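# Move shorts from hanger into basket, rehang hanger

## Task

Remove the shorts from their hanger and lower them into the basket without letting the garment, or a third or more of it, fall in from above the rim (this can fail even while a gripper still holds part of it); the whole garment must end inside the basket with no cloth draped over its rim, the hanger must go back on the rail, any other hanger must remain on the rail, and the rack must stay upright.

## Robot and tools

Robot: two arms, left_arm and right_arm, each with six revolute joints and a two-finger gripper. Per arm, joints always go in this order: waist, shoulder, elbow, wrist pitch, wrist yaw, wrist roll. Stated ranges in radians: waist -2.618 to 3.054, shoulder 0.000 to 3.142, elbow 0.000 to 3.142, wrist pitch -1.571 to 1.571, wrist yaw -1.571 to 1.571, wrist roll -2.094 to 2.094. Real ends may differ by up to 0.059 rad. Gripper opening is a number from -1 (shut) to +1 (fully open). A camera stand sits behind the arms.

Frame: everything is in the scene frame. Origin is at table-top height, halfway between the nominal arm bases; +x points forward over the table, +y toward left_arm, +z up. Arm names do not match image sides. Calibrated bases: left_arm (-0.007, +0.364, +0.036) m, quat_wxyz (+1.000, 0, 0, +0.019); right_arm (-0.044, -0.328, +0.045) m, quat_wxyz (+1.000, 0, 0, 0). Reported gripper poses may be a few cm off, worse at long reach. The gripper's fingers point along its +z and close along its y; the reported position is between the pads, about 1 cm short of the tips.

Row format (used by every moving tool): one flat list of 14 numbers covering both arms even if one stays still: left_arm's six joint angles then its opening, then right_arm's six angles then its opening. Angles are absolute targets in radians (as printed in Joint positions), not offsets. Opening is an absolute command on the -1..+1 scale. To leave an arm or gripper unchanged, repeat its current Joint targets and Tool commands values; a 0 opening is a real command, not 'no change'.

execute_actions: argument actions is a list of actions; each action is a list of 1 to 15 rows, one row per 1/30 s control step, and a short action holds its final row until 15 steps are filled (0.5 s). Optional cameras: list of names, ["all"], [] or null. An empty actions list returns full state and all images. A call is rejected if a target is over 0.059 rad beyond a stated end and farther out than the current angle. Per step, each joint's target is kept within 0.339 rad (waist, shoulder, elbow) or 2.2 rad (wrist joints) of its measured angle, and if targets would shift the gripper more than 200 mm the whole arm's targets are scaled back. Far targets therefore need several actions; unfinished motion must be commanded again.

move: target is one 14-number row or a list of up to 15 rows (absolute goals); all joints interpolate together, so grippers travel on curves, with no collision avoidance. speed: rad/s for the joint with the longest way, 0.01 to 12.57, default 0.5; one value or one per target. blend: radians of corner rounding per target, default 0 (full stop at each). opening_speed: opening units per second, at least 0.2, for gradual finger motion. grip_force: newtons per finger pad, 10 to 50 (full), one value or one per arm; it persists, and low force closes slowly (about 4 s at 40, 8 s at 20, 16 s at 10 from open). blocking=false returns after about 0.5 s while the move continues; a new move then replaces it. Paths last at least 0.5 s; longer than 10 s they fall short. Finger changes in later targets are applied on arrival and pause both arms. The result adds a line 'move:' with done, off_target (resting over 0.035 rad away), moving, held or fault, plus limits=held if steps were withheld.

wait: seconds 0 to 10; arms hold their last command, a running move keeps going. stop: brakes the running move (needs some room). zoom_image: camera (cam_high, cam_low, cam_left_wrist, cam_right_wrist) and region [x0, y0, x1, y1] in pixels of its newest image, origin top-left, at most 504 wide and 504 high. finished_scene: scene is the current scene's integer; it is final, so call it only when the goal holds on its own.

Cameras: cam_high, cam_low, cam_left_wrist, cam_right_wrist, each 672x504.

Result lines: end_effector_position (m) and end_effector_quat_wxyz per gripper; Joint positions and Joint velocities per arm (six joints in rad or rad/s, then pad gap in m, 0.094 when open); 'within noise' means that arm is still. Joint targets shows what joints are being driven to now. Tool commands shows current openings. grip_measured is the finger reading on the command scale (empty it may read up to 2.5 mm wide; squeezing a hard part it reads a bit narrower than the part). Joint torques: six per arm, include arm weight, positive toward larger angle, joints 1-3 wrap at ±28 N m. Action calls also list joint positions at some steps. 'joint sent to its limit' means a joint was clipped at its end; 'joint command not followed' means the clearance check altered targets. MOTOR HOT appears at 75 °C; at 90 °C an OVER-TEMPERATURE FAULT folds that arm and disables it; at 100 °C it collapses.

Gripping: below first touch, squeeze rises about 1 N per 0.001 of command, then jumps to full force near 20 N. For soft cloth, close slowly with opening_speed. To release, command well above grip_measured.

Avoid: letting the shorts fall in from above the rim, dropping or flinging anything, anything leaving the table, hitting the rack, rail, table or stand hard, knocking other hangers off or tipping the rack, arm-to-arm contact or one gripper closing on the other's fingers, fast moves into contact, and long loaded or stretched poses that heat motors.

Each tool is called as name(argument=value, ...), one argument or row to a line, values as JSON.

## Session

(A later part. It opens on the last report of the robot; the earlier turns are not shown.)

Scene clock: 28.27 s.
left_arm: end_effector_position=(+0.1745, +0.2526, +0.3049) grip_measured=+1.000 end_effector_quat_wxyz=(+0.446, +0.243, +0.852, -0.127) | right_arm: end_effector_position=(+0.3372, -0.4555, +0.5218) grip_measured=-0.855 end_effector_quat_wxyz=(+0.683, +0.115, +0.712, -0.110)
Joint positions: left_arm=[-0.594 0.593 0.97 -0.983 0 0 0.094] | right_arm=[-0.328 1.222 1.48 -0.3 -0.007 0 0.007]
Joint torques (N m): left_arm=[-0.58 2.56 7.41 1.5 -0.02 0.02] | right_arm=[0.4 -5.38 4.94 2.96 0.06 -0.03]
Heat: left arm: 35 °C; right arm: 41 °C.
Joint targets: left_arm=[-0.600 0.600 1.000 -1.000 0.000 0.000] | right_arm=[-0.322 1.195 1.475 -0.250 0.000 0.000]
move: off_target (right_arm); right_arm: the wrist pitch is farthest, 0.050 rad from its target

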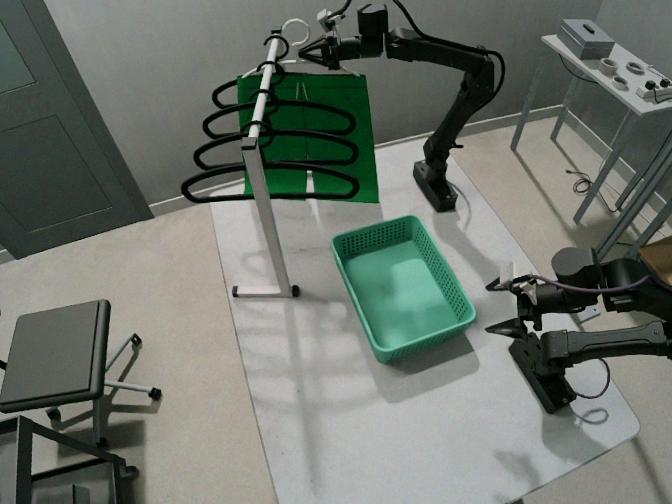

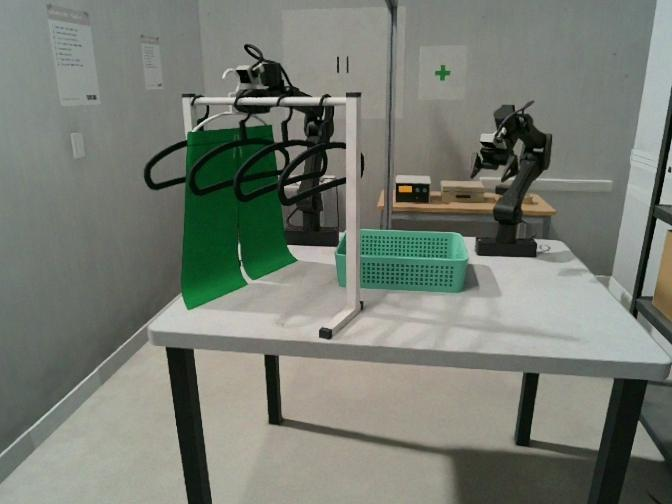

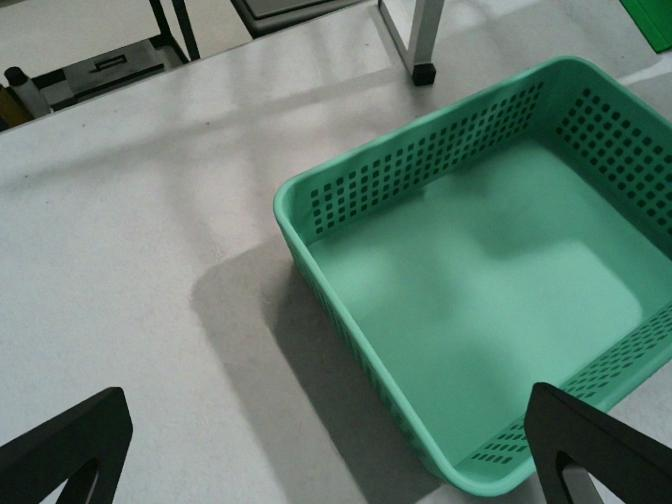

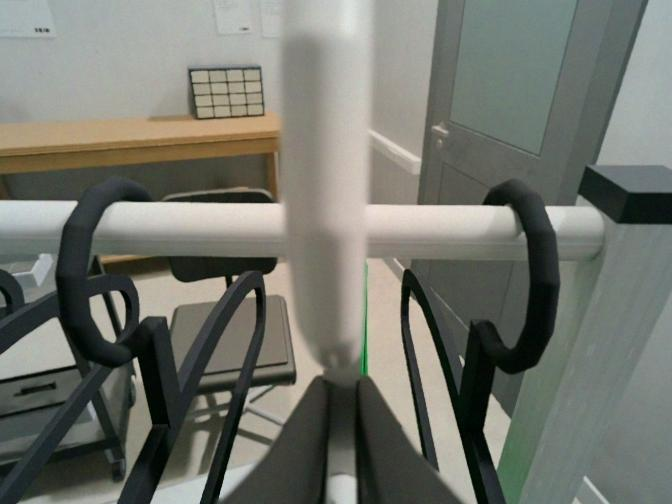

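move(
  target=[
    [-0.6,0.6,1.0,-1.0,0,0,1,-0.322,0.945,1.315,-0.385,0,0,-1],
    [-0.6,0.6,1.0,-1.0,0,0,1,-0.322,0.735,1.29,-0.565,0,0,-1],
  ],
  speed=0.4,
  blend=[0.05,0],
  cameras=["all"],
)

zoom_image(
  camera="cam_high",
  region=[200, 0, 480, 220],
)

Scene clock: 30.40 s.
left_arm: end_effector_position=(+0.1745, +0.2526, +0.3049) grip_measured=+1.000 end_effector_quat_wxyz=(+0.446, +0.243, +0.852, -0.127) | right_arm: end_effector_position=(+0.1963, -0.4076, +0.5071) grip_measured=-0.855 end_effector_quat_wxyz=(+0.677, +0.116, +0.719, -0.109)
Joint positions: left_arm=[-0.594 0.593 0.97 -0.983 0 0 0.094] | right_arm=[-0.328 0.744 1.298 -0.613 -0.007 0 0.007]
Joint torques (N m): left_arm=[-0.61 2.55 7.42 1.5 -0.01 0.02] | right_arm=[0.44 1.14 4.12 2.93 0.07 -0.04]
Heat: left arm: 35 °C; right arm: 40 °C.
Joint targets: left_arm=[-0.600 0.600 1.000 -1.000 0.000 0.000] | right_arm=[-0.322 0.735 1.290 -0.565 0.000 0.000]
move: off_target (right_arm); right_arm: the wrist pitch is farthest, 0.048 rad from its target

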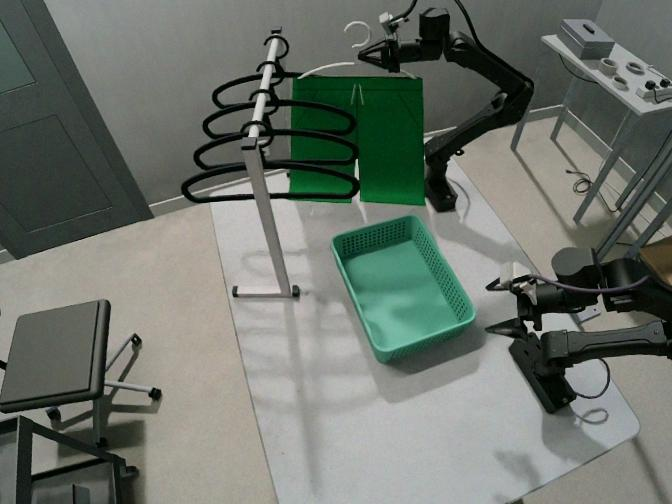

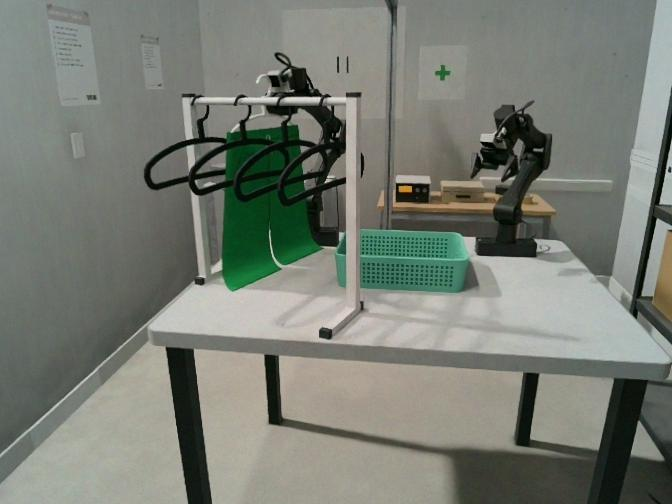

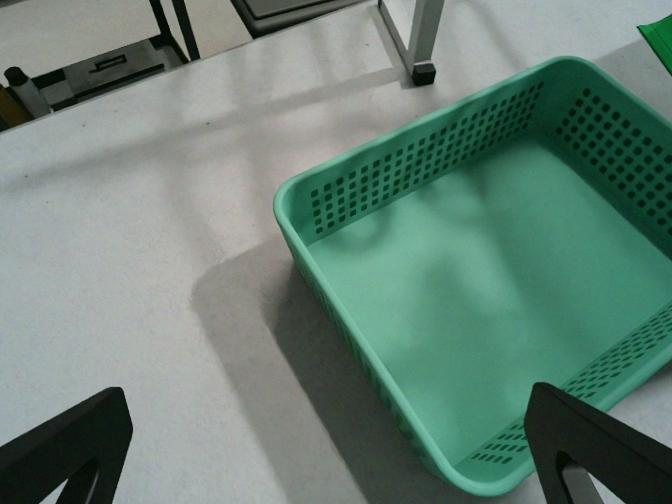

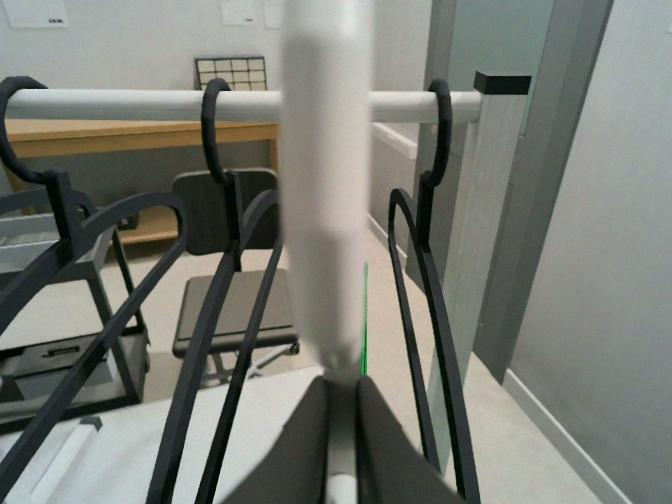

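Scaled by 1.800.

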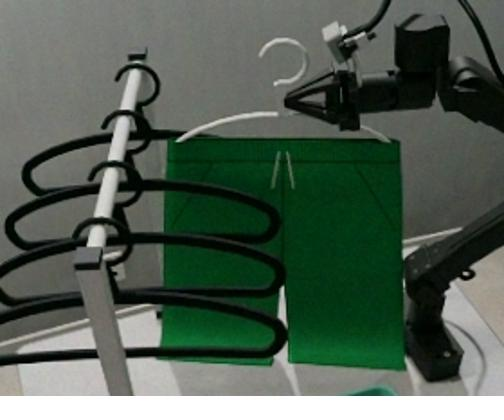

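move(
  target=[-0.6,0.6,1.0,-1.0,0,0,1,-0.322,1.045,2.38,-1.28,0,0,-1],
  speed=0.45,
  cameras=["all"],
)

zoom_image(
  camera="cam_high",
  region=[200, 0, 530, 230],
)

zoom_image(
  camera="cam_low",
  region=[130, 20, 390, 320],
)

Scene clock: 36.20 s.
left_arm: end_effector_position=(+0.1745, +0.2526, +0.3049) grip_measured=+1.000 end_effector_quat_wxyz=(+0.446, +0.243, +0.852, -0.127) | right_arm: end_effector_position=(+0.0892, -0.3712, +0.6401) grip_measured=-0.855 end_effector_quat_wxyz=(+0.693, +0.114, +0.703, -0.112)
Joint positions: left_arm=[-0.594 0.593 0.97 -0.983 0 0 0.094] | right_arm=[-0.328 1.041 2.361 -1.333 -0.007 0 0.007]
Joint torques (N m): left_arm=[-0.59 2.55 7.41 1.5 -0.01 0.02] | right_arm=[0.34 3.95 2.65 2.99 0.14 -0.01]
Heat: left arm: 36 °C; right arm: 40 °C.
Joint targets: left_arm=[-0.600 0.600 1.000 -1.000 0.000 0.000] | right_arm=[-0.322 1.045 2.380 -1.280 0.000 0.000]
move: off_target (right_arm); right_arm: the wrist pitch is farthest, 0.053 rad from its target

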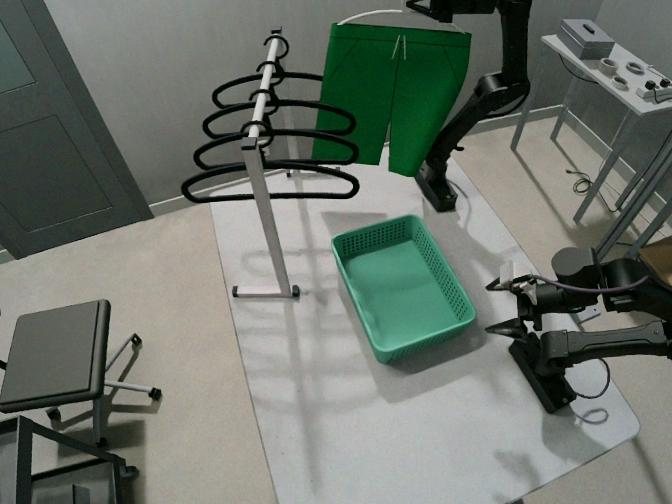

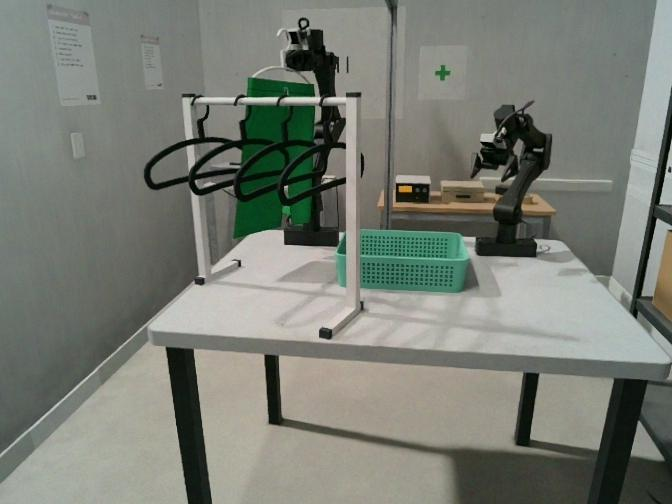

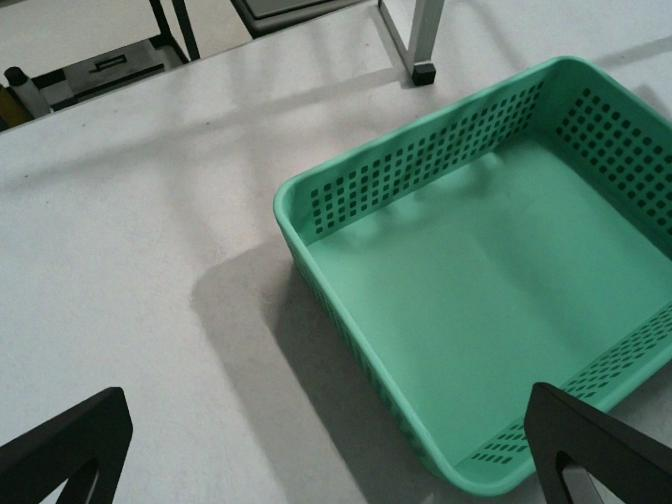

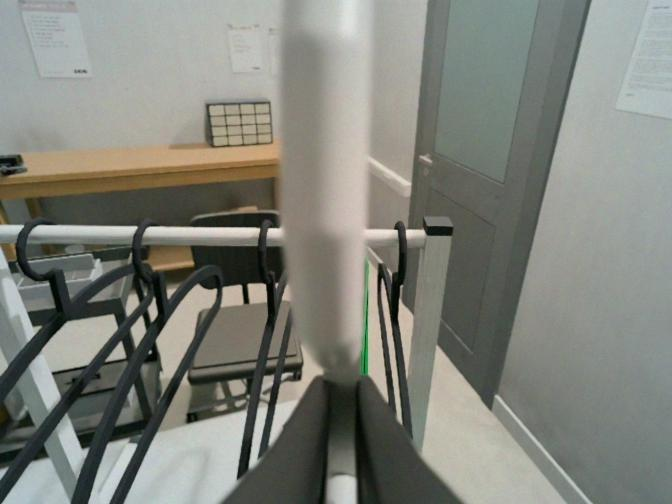

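Scaled by 1.527.

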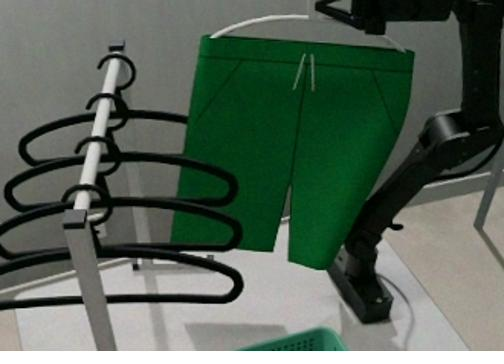

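Scaled by 1.680.

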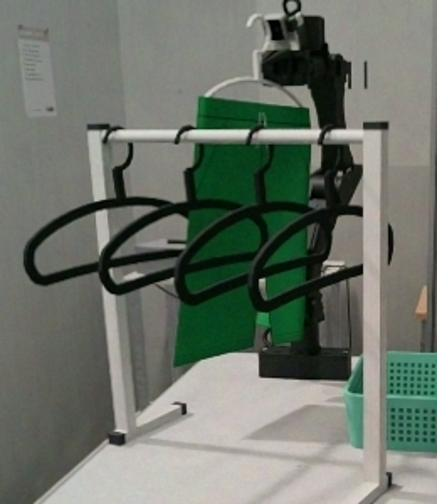

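move(
  target=[
    [-0.6,0.6,1.0,-1.0,0,0,1,-0.322,1.05,2.5,-1.4,0,0,-1],
    [-0.6,0.6,1.0,-1.0,0,0,1,0.1,1.05,2.5,-1.4,0,0,-1],
  ],
  speed=0.4,
  blend=[0.02,0],
  cameras=["all"],
)

Scene clock: 38.20 s.
left_arm: end_effector_position=(+0.1745, +0.2526, +0.3049) grip_measured=+1.000 end_effector_quat_wxyz=(+0.446, +0.243, +0.852, -0.127) | right_arm: end_effector_position=(+0.0691, -0.3157, +0.6394) grip_measured=-0.855 end_effector_quat_wxyz=(+0.700, -0.035, +0.712, +0.035)
Joint positions: left_arm=[-0.594 0.593 0.97 -0.983 0 0 0.094] | right_arm=[0.094 1.053 2.487 -1.452 -0.005 0 0.007]
Joint torques (N m): left_arm=[-0.58 2.54 7.41 1.5 -0.01 0.02] | right_arm=[0.4 4.08 1.63 2.98 0.05 -0.02]
Heat: left arm: 36 °C; right arm: 40 °C.
Joint targets: left_arm=[-0.600 0.600 1.000 -1.000 0.000 0.000] | right_arm=[0.100 1.050 2.500 -1.400 0.000 0.000]
move: off_target (right_arm); right_arm: the wrist pitch is farthest, 0.052 rad from its target

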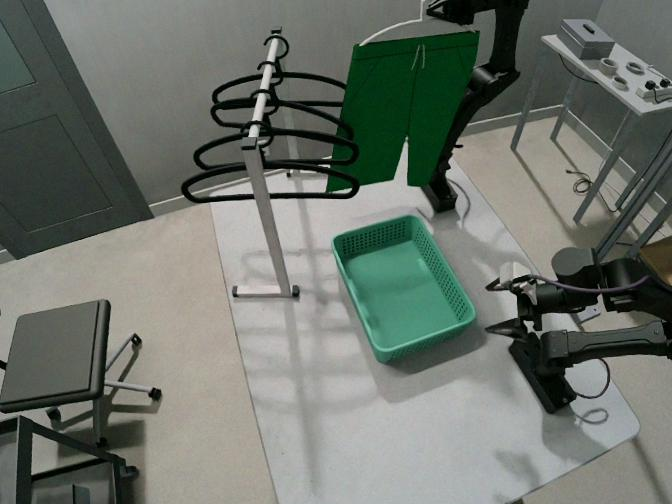

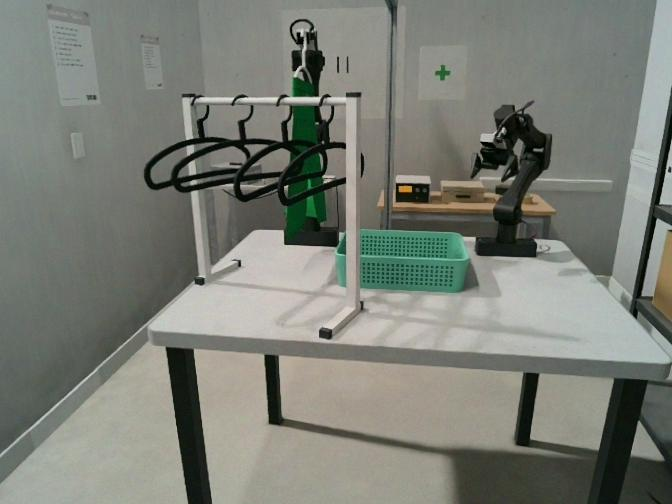

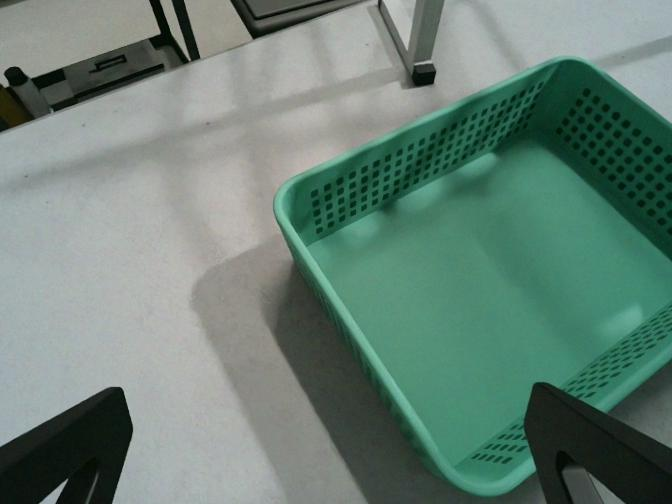

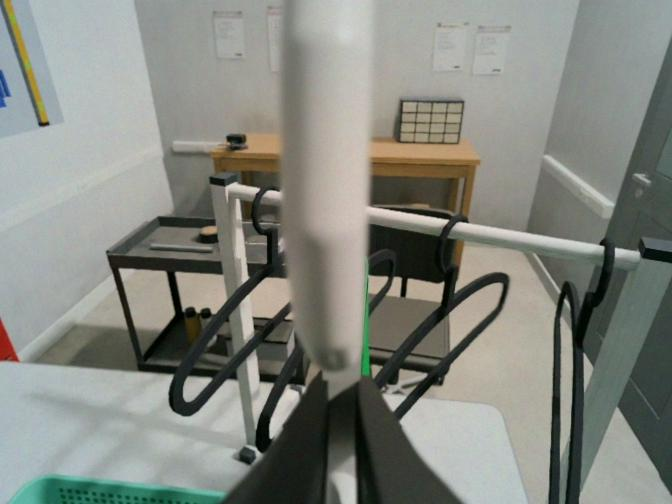

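move(
  target=[-0.6,0.6,1.0,-1.0,0,0,1,0.8,1.05,2.5,-1.4,0,0,-1],
  speed=0.4,
  cameras=["all"],
)

zoom_image(
  camera="cam_low",
  region=[130, 20, 490, 320],
)

Scene clock: 40.70 s.
left_arm: end_effector_position=(+0.1745, +0.2526, +0.3049) grip_measured=+1.000 end_effector_quat_wxyz=(+0.446, +0.243, +0.852, -0.127) | right_arm: end_effector_position=(+0.0346, -0.2460, +0.6394) grip_measured=-0.855 end_effector_quat_wxyz=(+0.646, -0.277, +0.657, +0.272)
Joint positions: left_arm=[-0.594 0.593 0.97 -0.983 0 0 0.094] | right_arm=[0.794 1.053 2.487 -1.452 -0.004 0 0.007]
Joint torques (N m): left_arm=[-0.58 2.55 7.41 1.5 -0.02 0.02] | right_arm=[0.44 4.08 1.58 3 0.05 -0.05]
Heat: left arm: 36 °C; right arm: 40 °C.
Joint targets: left_arm=[-0.600 0.600 1.000 -1.000 0.000 0.000] | right_arm=[0.800 1.050 2.500 -1.400 0.000 0.000]
move: off_target (right_arm); right_arm: the wrist pitch is farthest, 0.052 rad from its target

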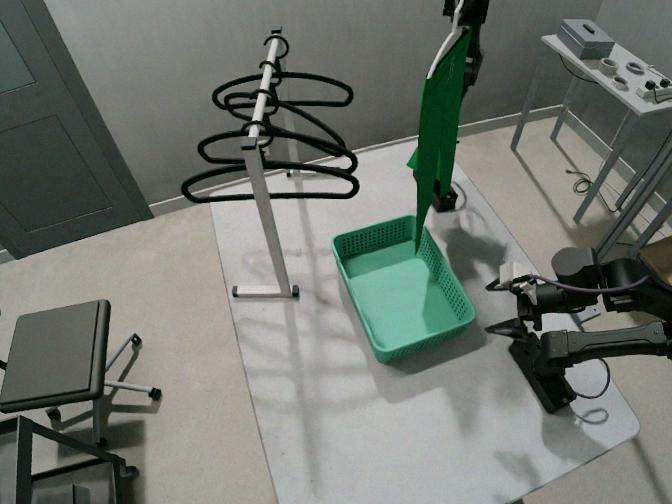

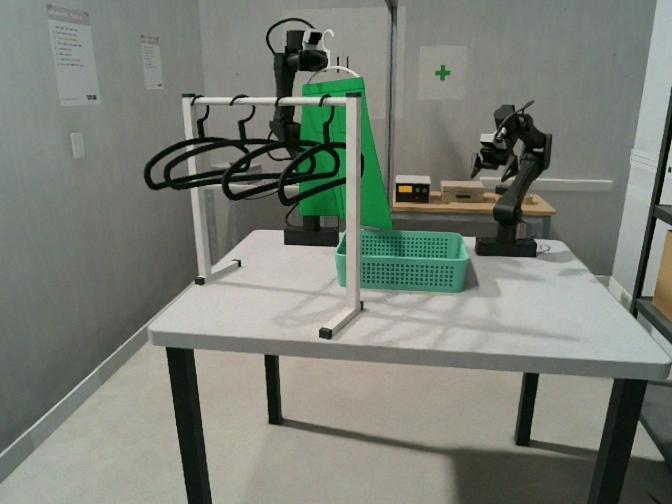

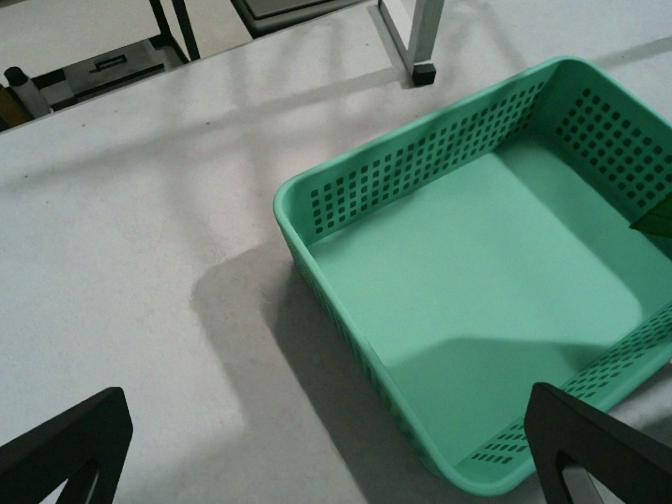

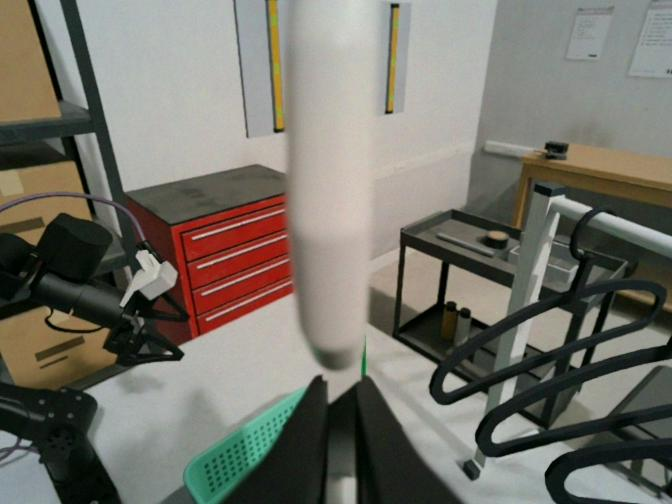

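Scaled by 1.400.

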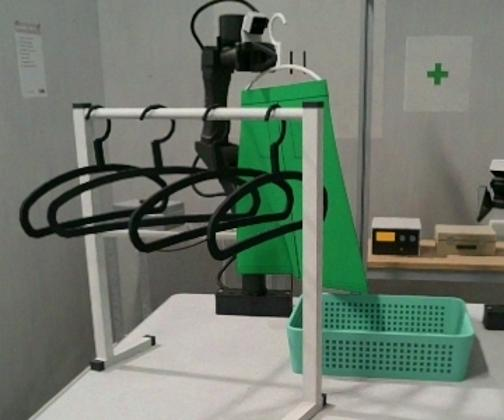

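move(
  target=[
    [0.1,0.6,1.0,-1.0,0.6,0,1,0.456,1.838,2.445,-0.55,-1.115,0,-1],
  ],
  speed=0.4,
  cameras=["all"],
)

zoom_image(
  camera="cam_low",
  region=[230, 20, 590, 320],
)

Scene clock: 44.90 s.
left_arm: end_effector_position=(+0.1927, +0.2914, +0.3218) grip_measured=+1.000 end_effector_quat_wxyz=(+0.460, +0.077, +0.856, -0.224) | right_arm: end_effector_position=(+0.2503, -0.0018, +0.6074) grip_measured=-0.855 end_effector_quat_wxyz=(+0.503, -0.498, +0.501, +0.498)
Joint positions: left_arm=[0.094 0.593 0.97 -0.984 0.582 0 0.094] | right_arm=[0.46 1.839 2.446 -0.606 -1.103 0 0.007]
Joint torques (N m): left_arm=[0.5 2.65 7.32 1.43 0.36 0.02] | right_arm=[-0.21 -7.51 4.05 2.53 -0.15 -0.05]
Heat: left arm: 36 °C; right arm: 41 °C.
Joint targets: left_arm=[0.100 0.600 1.000 -1.000 0.600 0.000] | right_arm=[0.456 1.838 2.445 -0.550 -1.115 0.000]
move: off_target (right_arm); right_arm: the wrist pitch is farthest, 0.056 rad from its target

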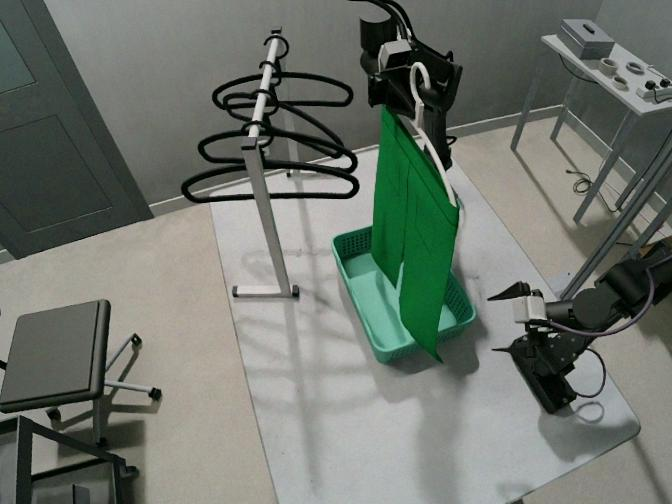

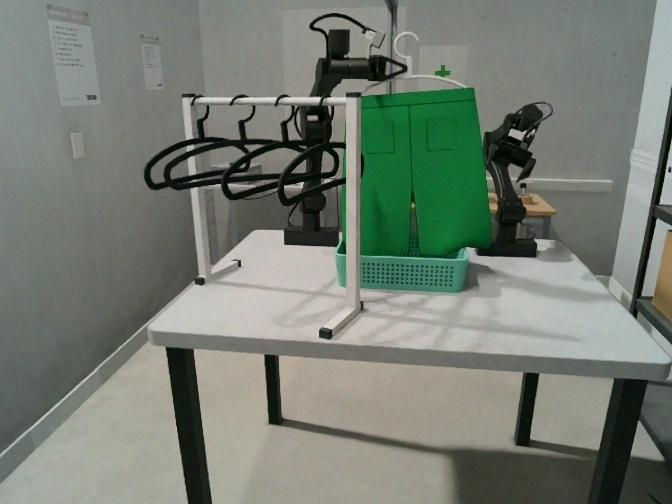

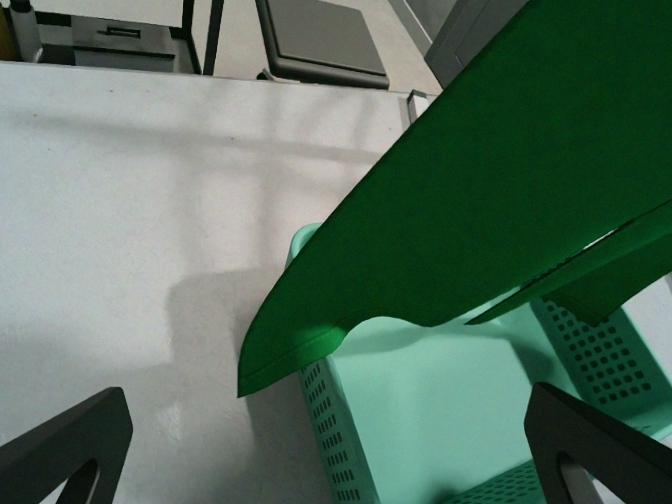

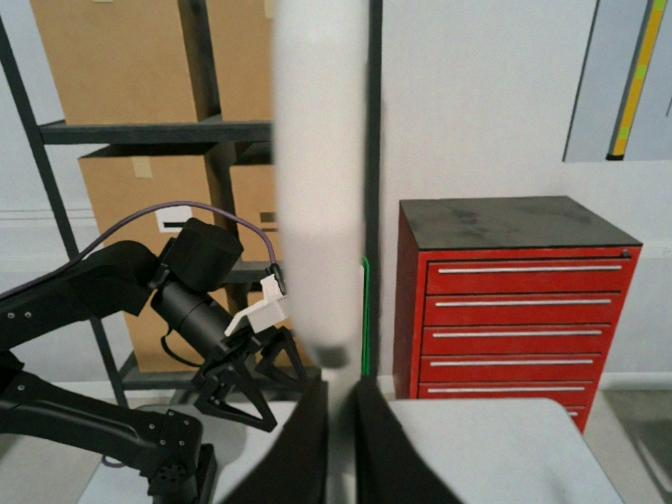

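Scaled by 1.400.

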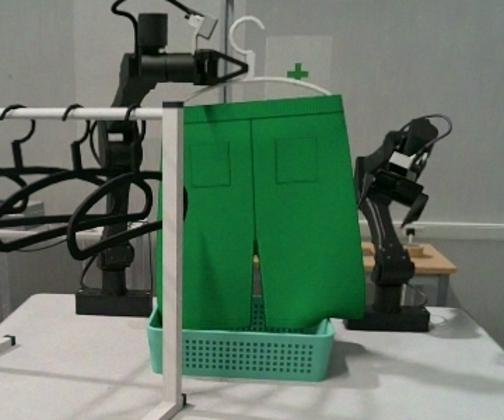

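move(
  target=[
    [0.1,0.6,1.0,-1.0,0.6,0,1,0.306,1.80,2.445,-0.585,-1.27,0,-1],
  ],
  speed=0.3,
  cameras=["all"],
)

zoom_image(
  camera="cam_low",
  region=[230, 20, 590, 320],
)

Scene clock: 46.47 s.
left_arm: end_effector_position=(+0.1927, +0.2913, +0.3218) grip_measured=+1.000 end_effector_quat_wxyz=(+0.460, +0.077, +0.856, -0.225) | right_arm: end_effector_position=(+0.2685, -0.0480, +0.6074) grip_measured=-0.855 end_effector_quat_wxyz=(+0.502, -0.499, +0.501, +0.498)
Joint positions: left_arm=[0.094 0.593 0.97 -0.984 0.583 0 0.094] | right_arm=[0.307 1.839 2.446 -0.605 -1.259 0 0.007]
Joint velocities: left_arm=[within noise] | right_arm=[0.012 0.007 -0.046 -0.007 0.022 -0.037 -0.001]
Joint torques (N m): left_arm=[0.51 2.63 7.34 1.42 0.32 0.02] | right_arm=[-0.03 -10.58 4 2.02 -0.1 0.01]
Heat: left arm: 36 °C; right arm: 41 °C.
Joint targets: left_arm=[0.100 0.600 1.000 -1.000 0.600 0.000] | right_arm=[0.306 1.800 2.445 -0.585 -1.270 0.000]
move: off_target (right_arm); right_arm: the shoulder is farthest, 0.039 rad from its target

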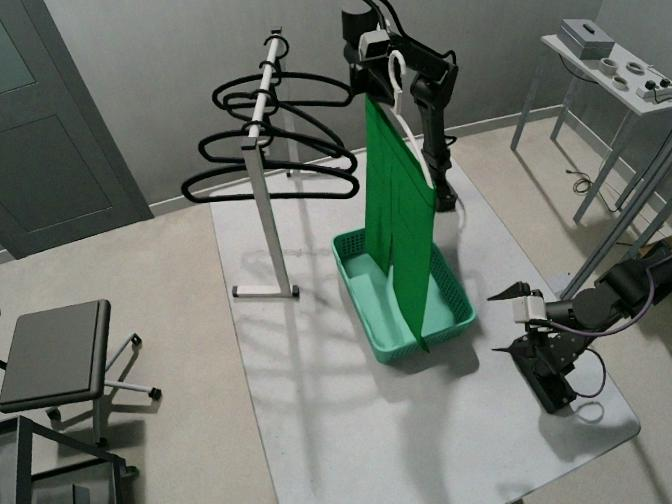

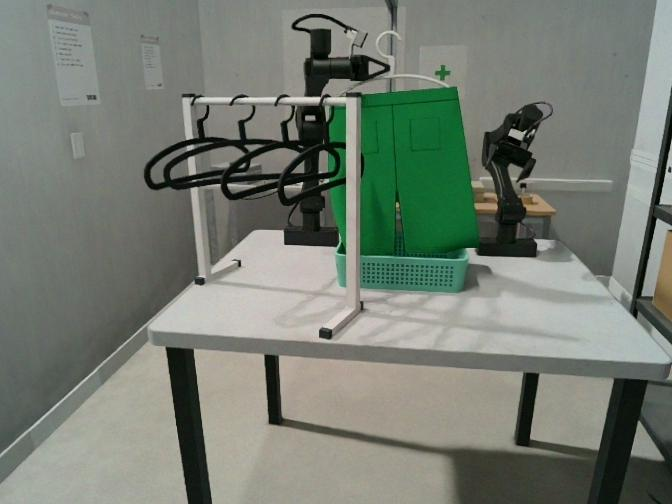

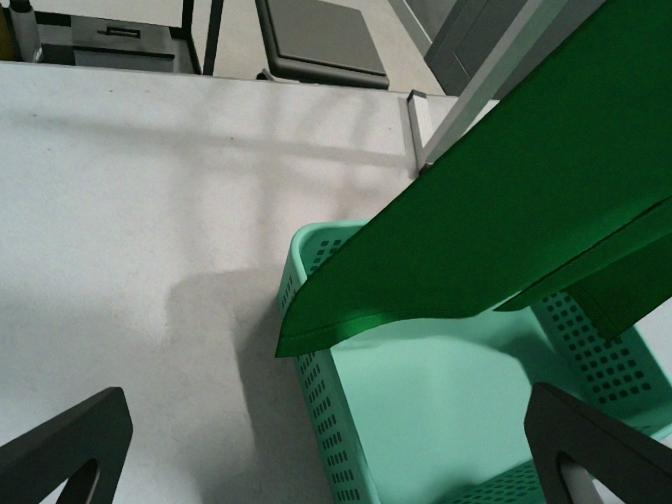

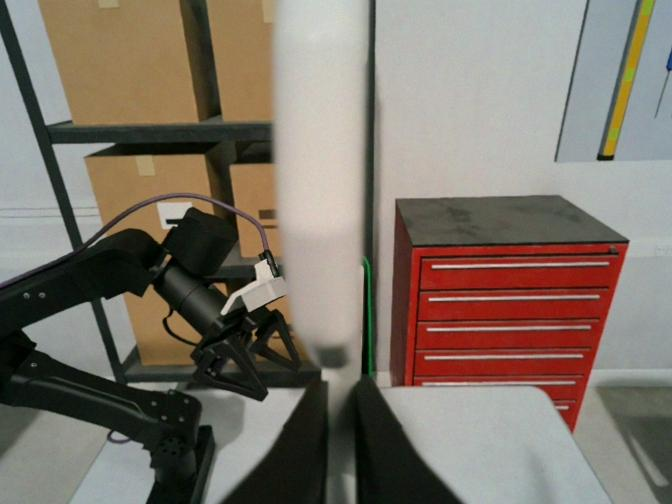

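Scaled by 1.400.

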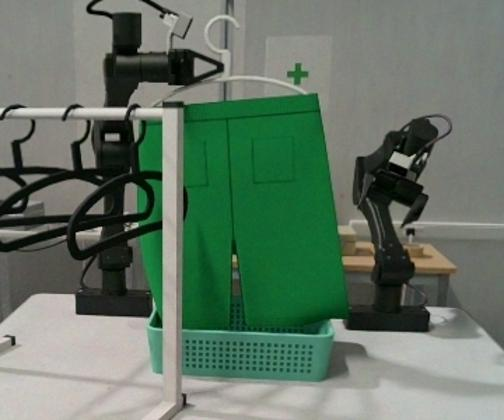

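move(
  target=[
    [0.1,0.6,1.0,-1.0,0.6,0,1,0.18,1.74,2.39,-0.575,-1.4,0,-1],
  ],
  speed=0.3,
  cameras=["all"],
)

zoom_image(
  camera="cam_low",
  region=[230, 20, 590, 320],
)

Scene clock: 47.80 s.
left_arm: end_effector_position=(+0.1927, +0.2913, +0.3218) grip_measured=+1.000 end_effector_quat_wxyz=(+0.460, +0.077, +0.856, -0.225) | right_arm: end_effector_position=(+0.2585, -0.0915, +0.6157) grip_measured=-0.855 end_effector_quat_wxyz=(+0.505, -0.504, +0.495, +0.496)
Joint positions: left_arm=[0.094 0.593 0.97 -0.984 0.583 0 0.094] | right_arm=[0.181 1.775 2.399 -0.605 -1.389 0 0.007]
Joint torques (N m): left_arm=[0.5 2.63 7.34 1.43 0.32 0.02] | right_arm=[-0.03 -9.54 3.38 2 -0.15 -0.05]
Heat: left arm: 36 °C; right arm: 41 °C.
Joint targets: left_arm=[0.100 0.600 1.000 -1.000 0.600 0.000] | right_arm=[0.180 1.740 2.390 -0.575 -1.400 0.000]
move: done

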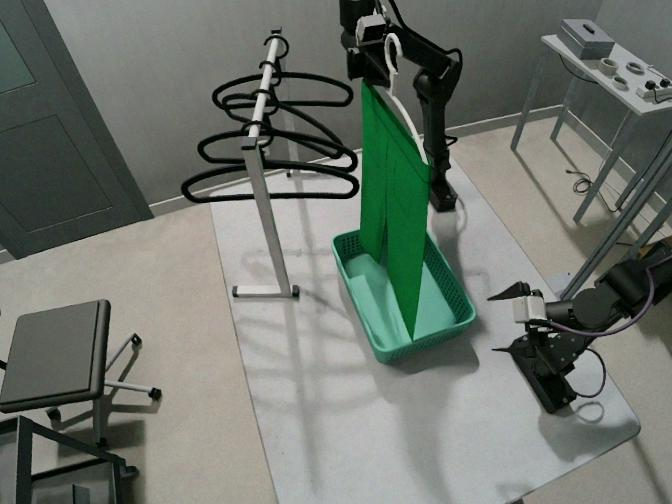

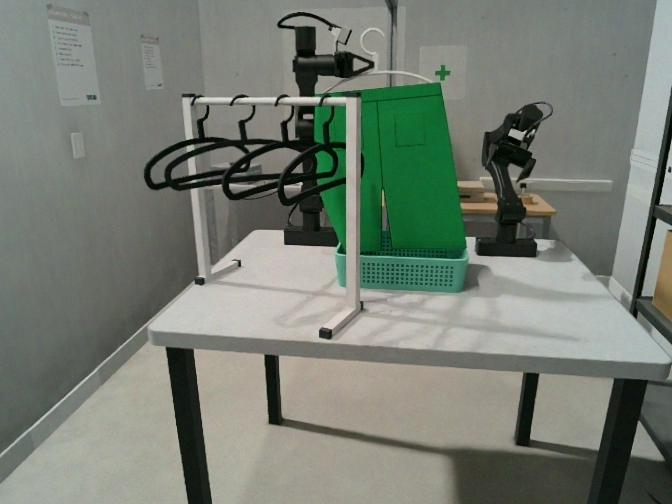

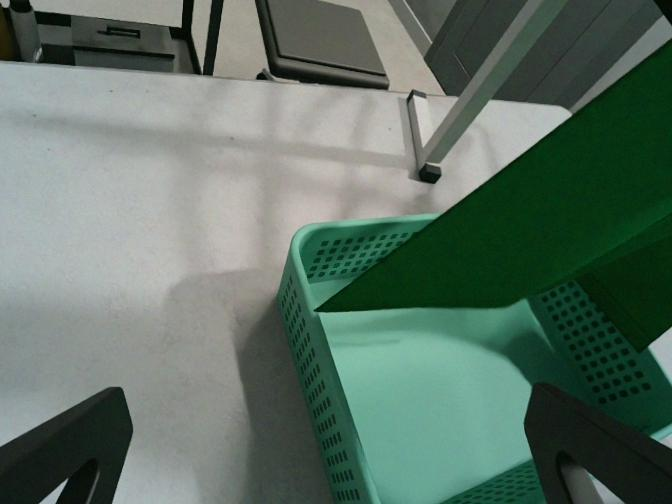

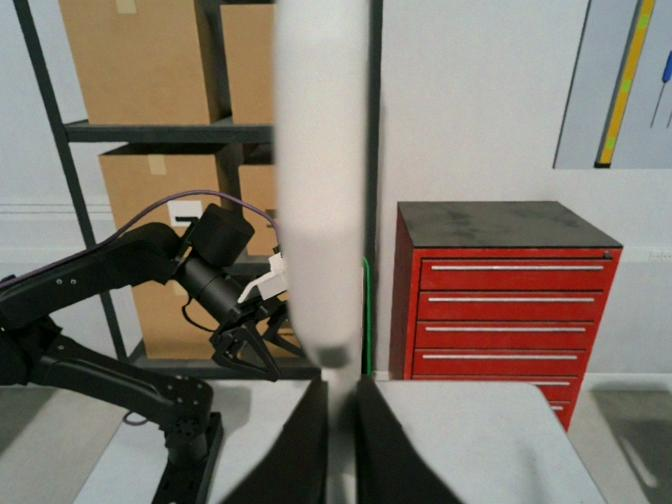

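Scaled by 1.400.

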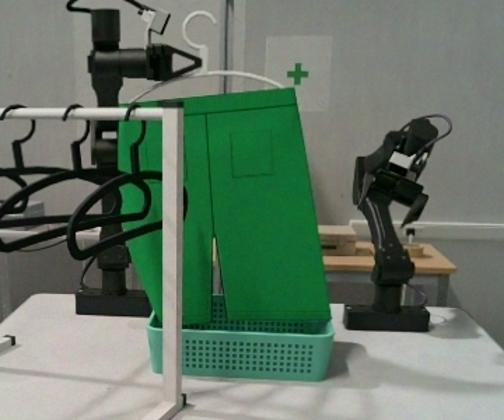

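move(
  target=[
    [0.1,0.6,1.0,-1.0,0.6,0,1,0.359,1.22,1.353,-0.07,-1.224,0,-1],
  ],
  speed=0.5,
  cameras=["all"],
)

zoom_image(
  camera="cam_low",
  region=[230, 20, 590, 320],
)

Scene clock: 51.10 s.
left_arm: end_effector_position=(+0.1927, +0.2913, +0.3218) grip_measured=+1.000 end_effector_quat_wxyz=(+0.460, +0.077, +0.856, -0.225) | right_arm: end_effector_position=(+0.1823, -0.0622, +0.4999) grip_measured=-0.855 end_effector_quat_wxyz=(+0.494, -0.503, +0.498, +0.505)
Joint positions: left_arm=[0.094 0.593 0.97 -0.984 0.583 0 0.094] | right_arm=[0.354 1.252 1.362 -0.116 -1.233 0 0.007]
Joint torques (N m): left_arm=[0.5 2.62 7.34 1.42 0.32 0.02] | right_arm=[0.39 -6.2 4.68 2.27 0.08 -0.02]
Heat: left arm: 36 °C; right arm: 41 °C.
Joint targets: left_arm=[0.100 0.600 1.000 -1.000 0.600 0.000] | right_arm=[0.359 1.220 1.353 -0.070 -1.224 0.000]
move: off_target (right_arm); right_arm: the wrist pitch is farthest, 0.046 rad from its target

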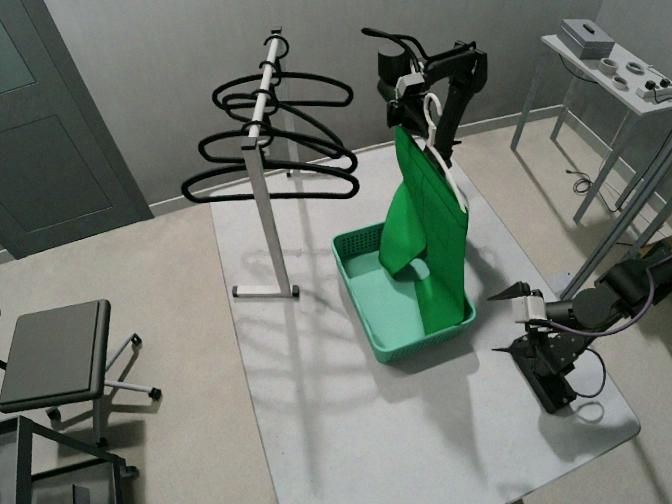

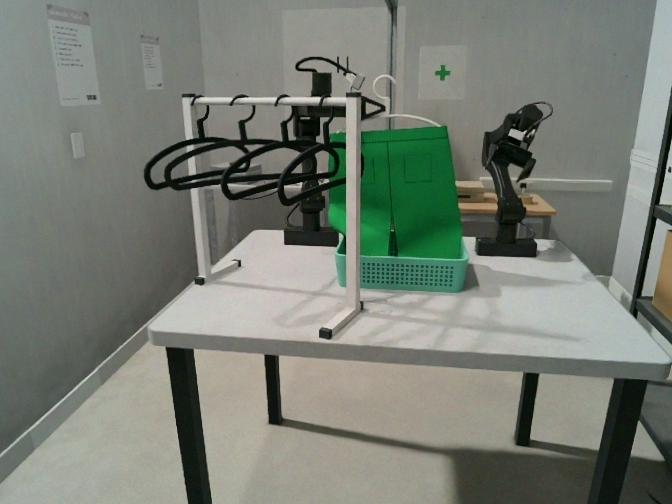

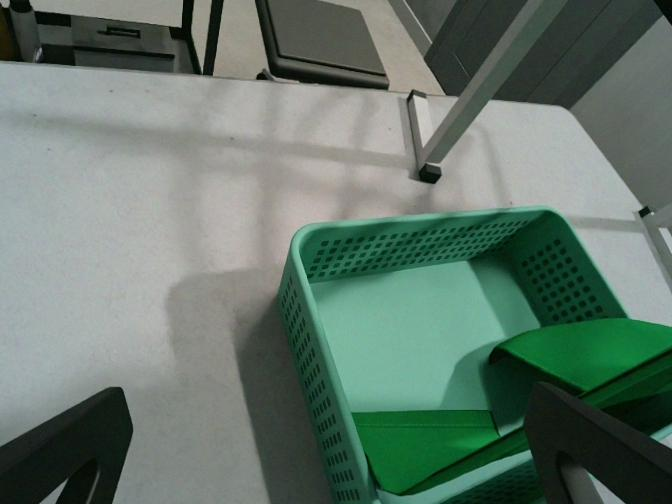

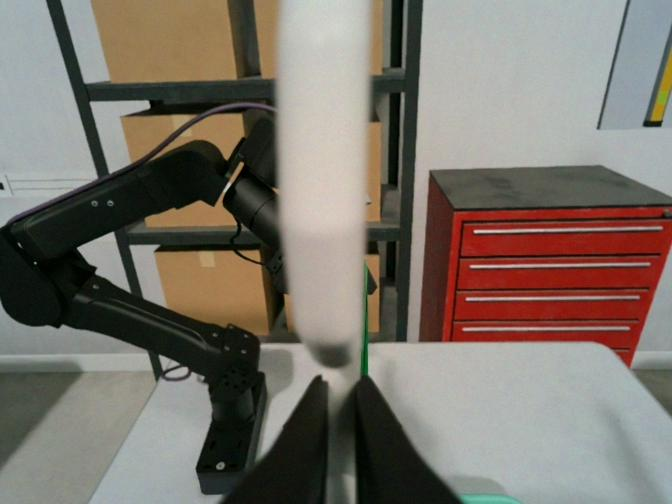

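Scaled by 1.400.

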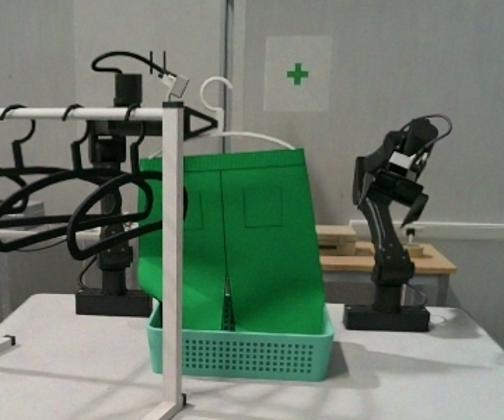

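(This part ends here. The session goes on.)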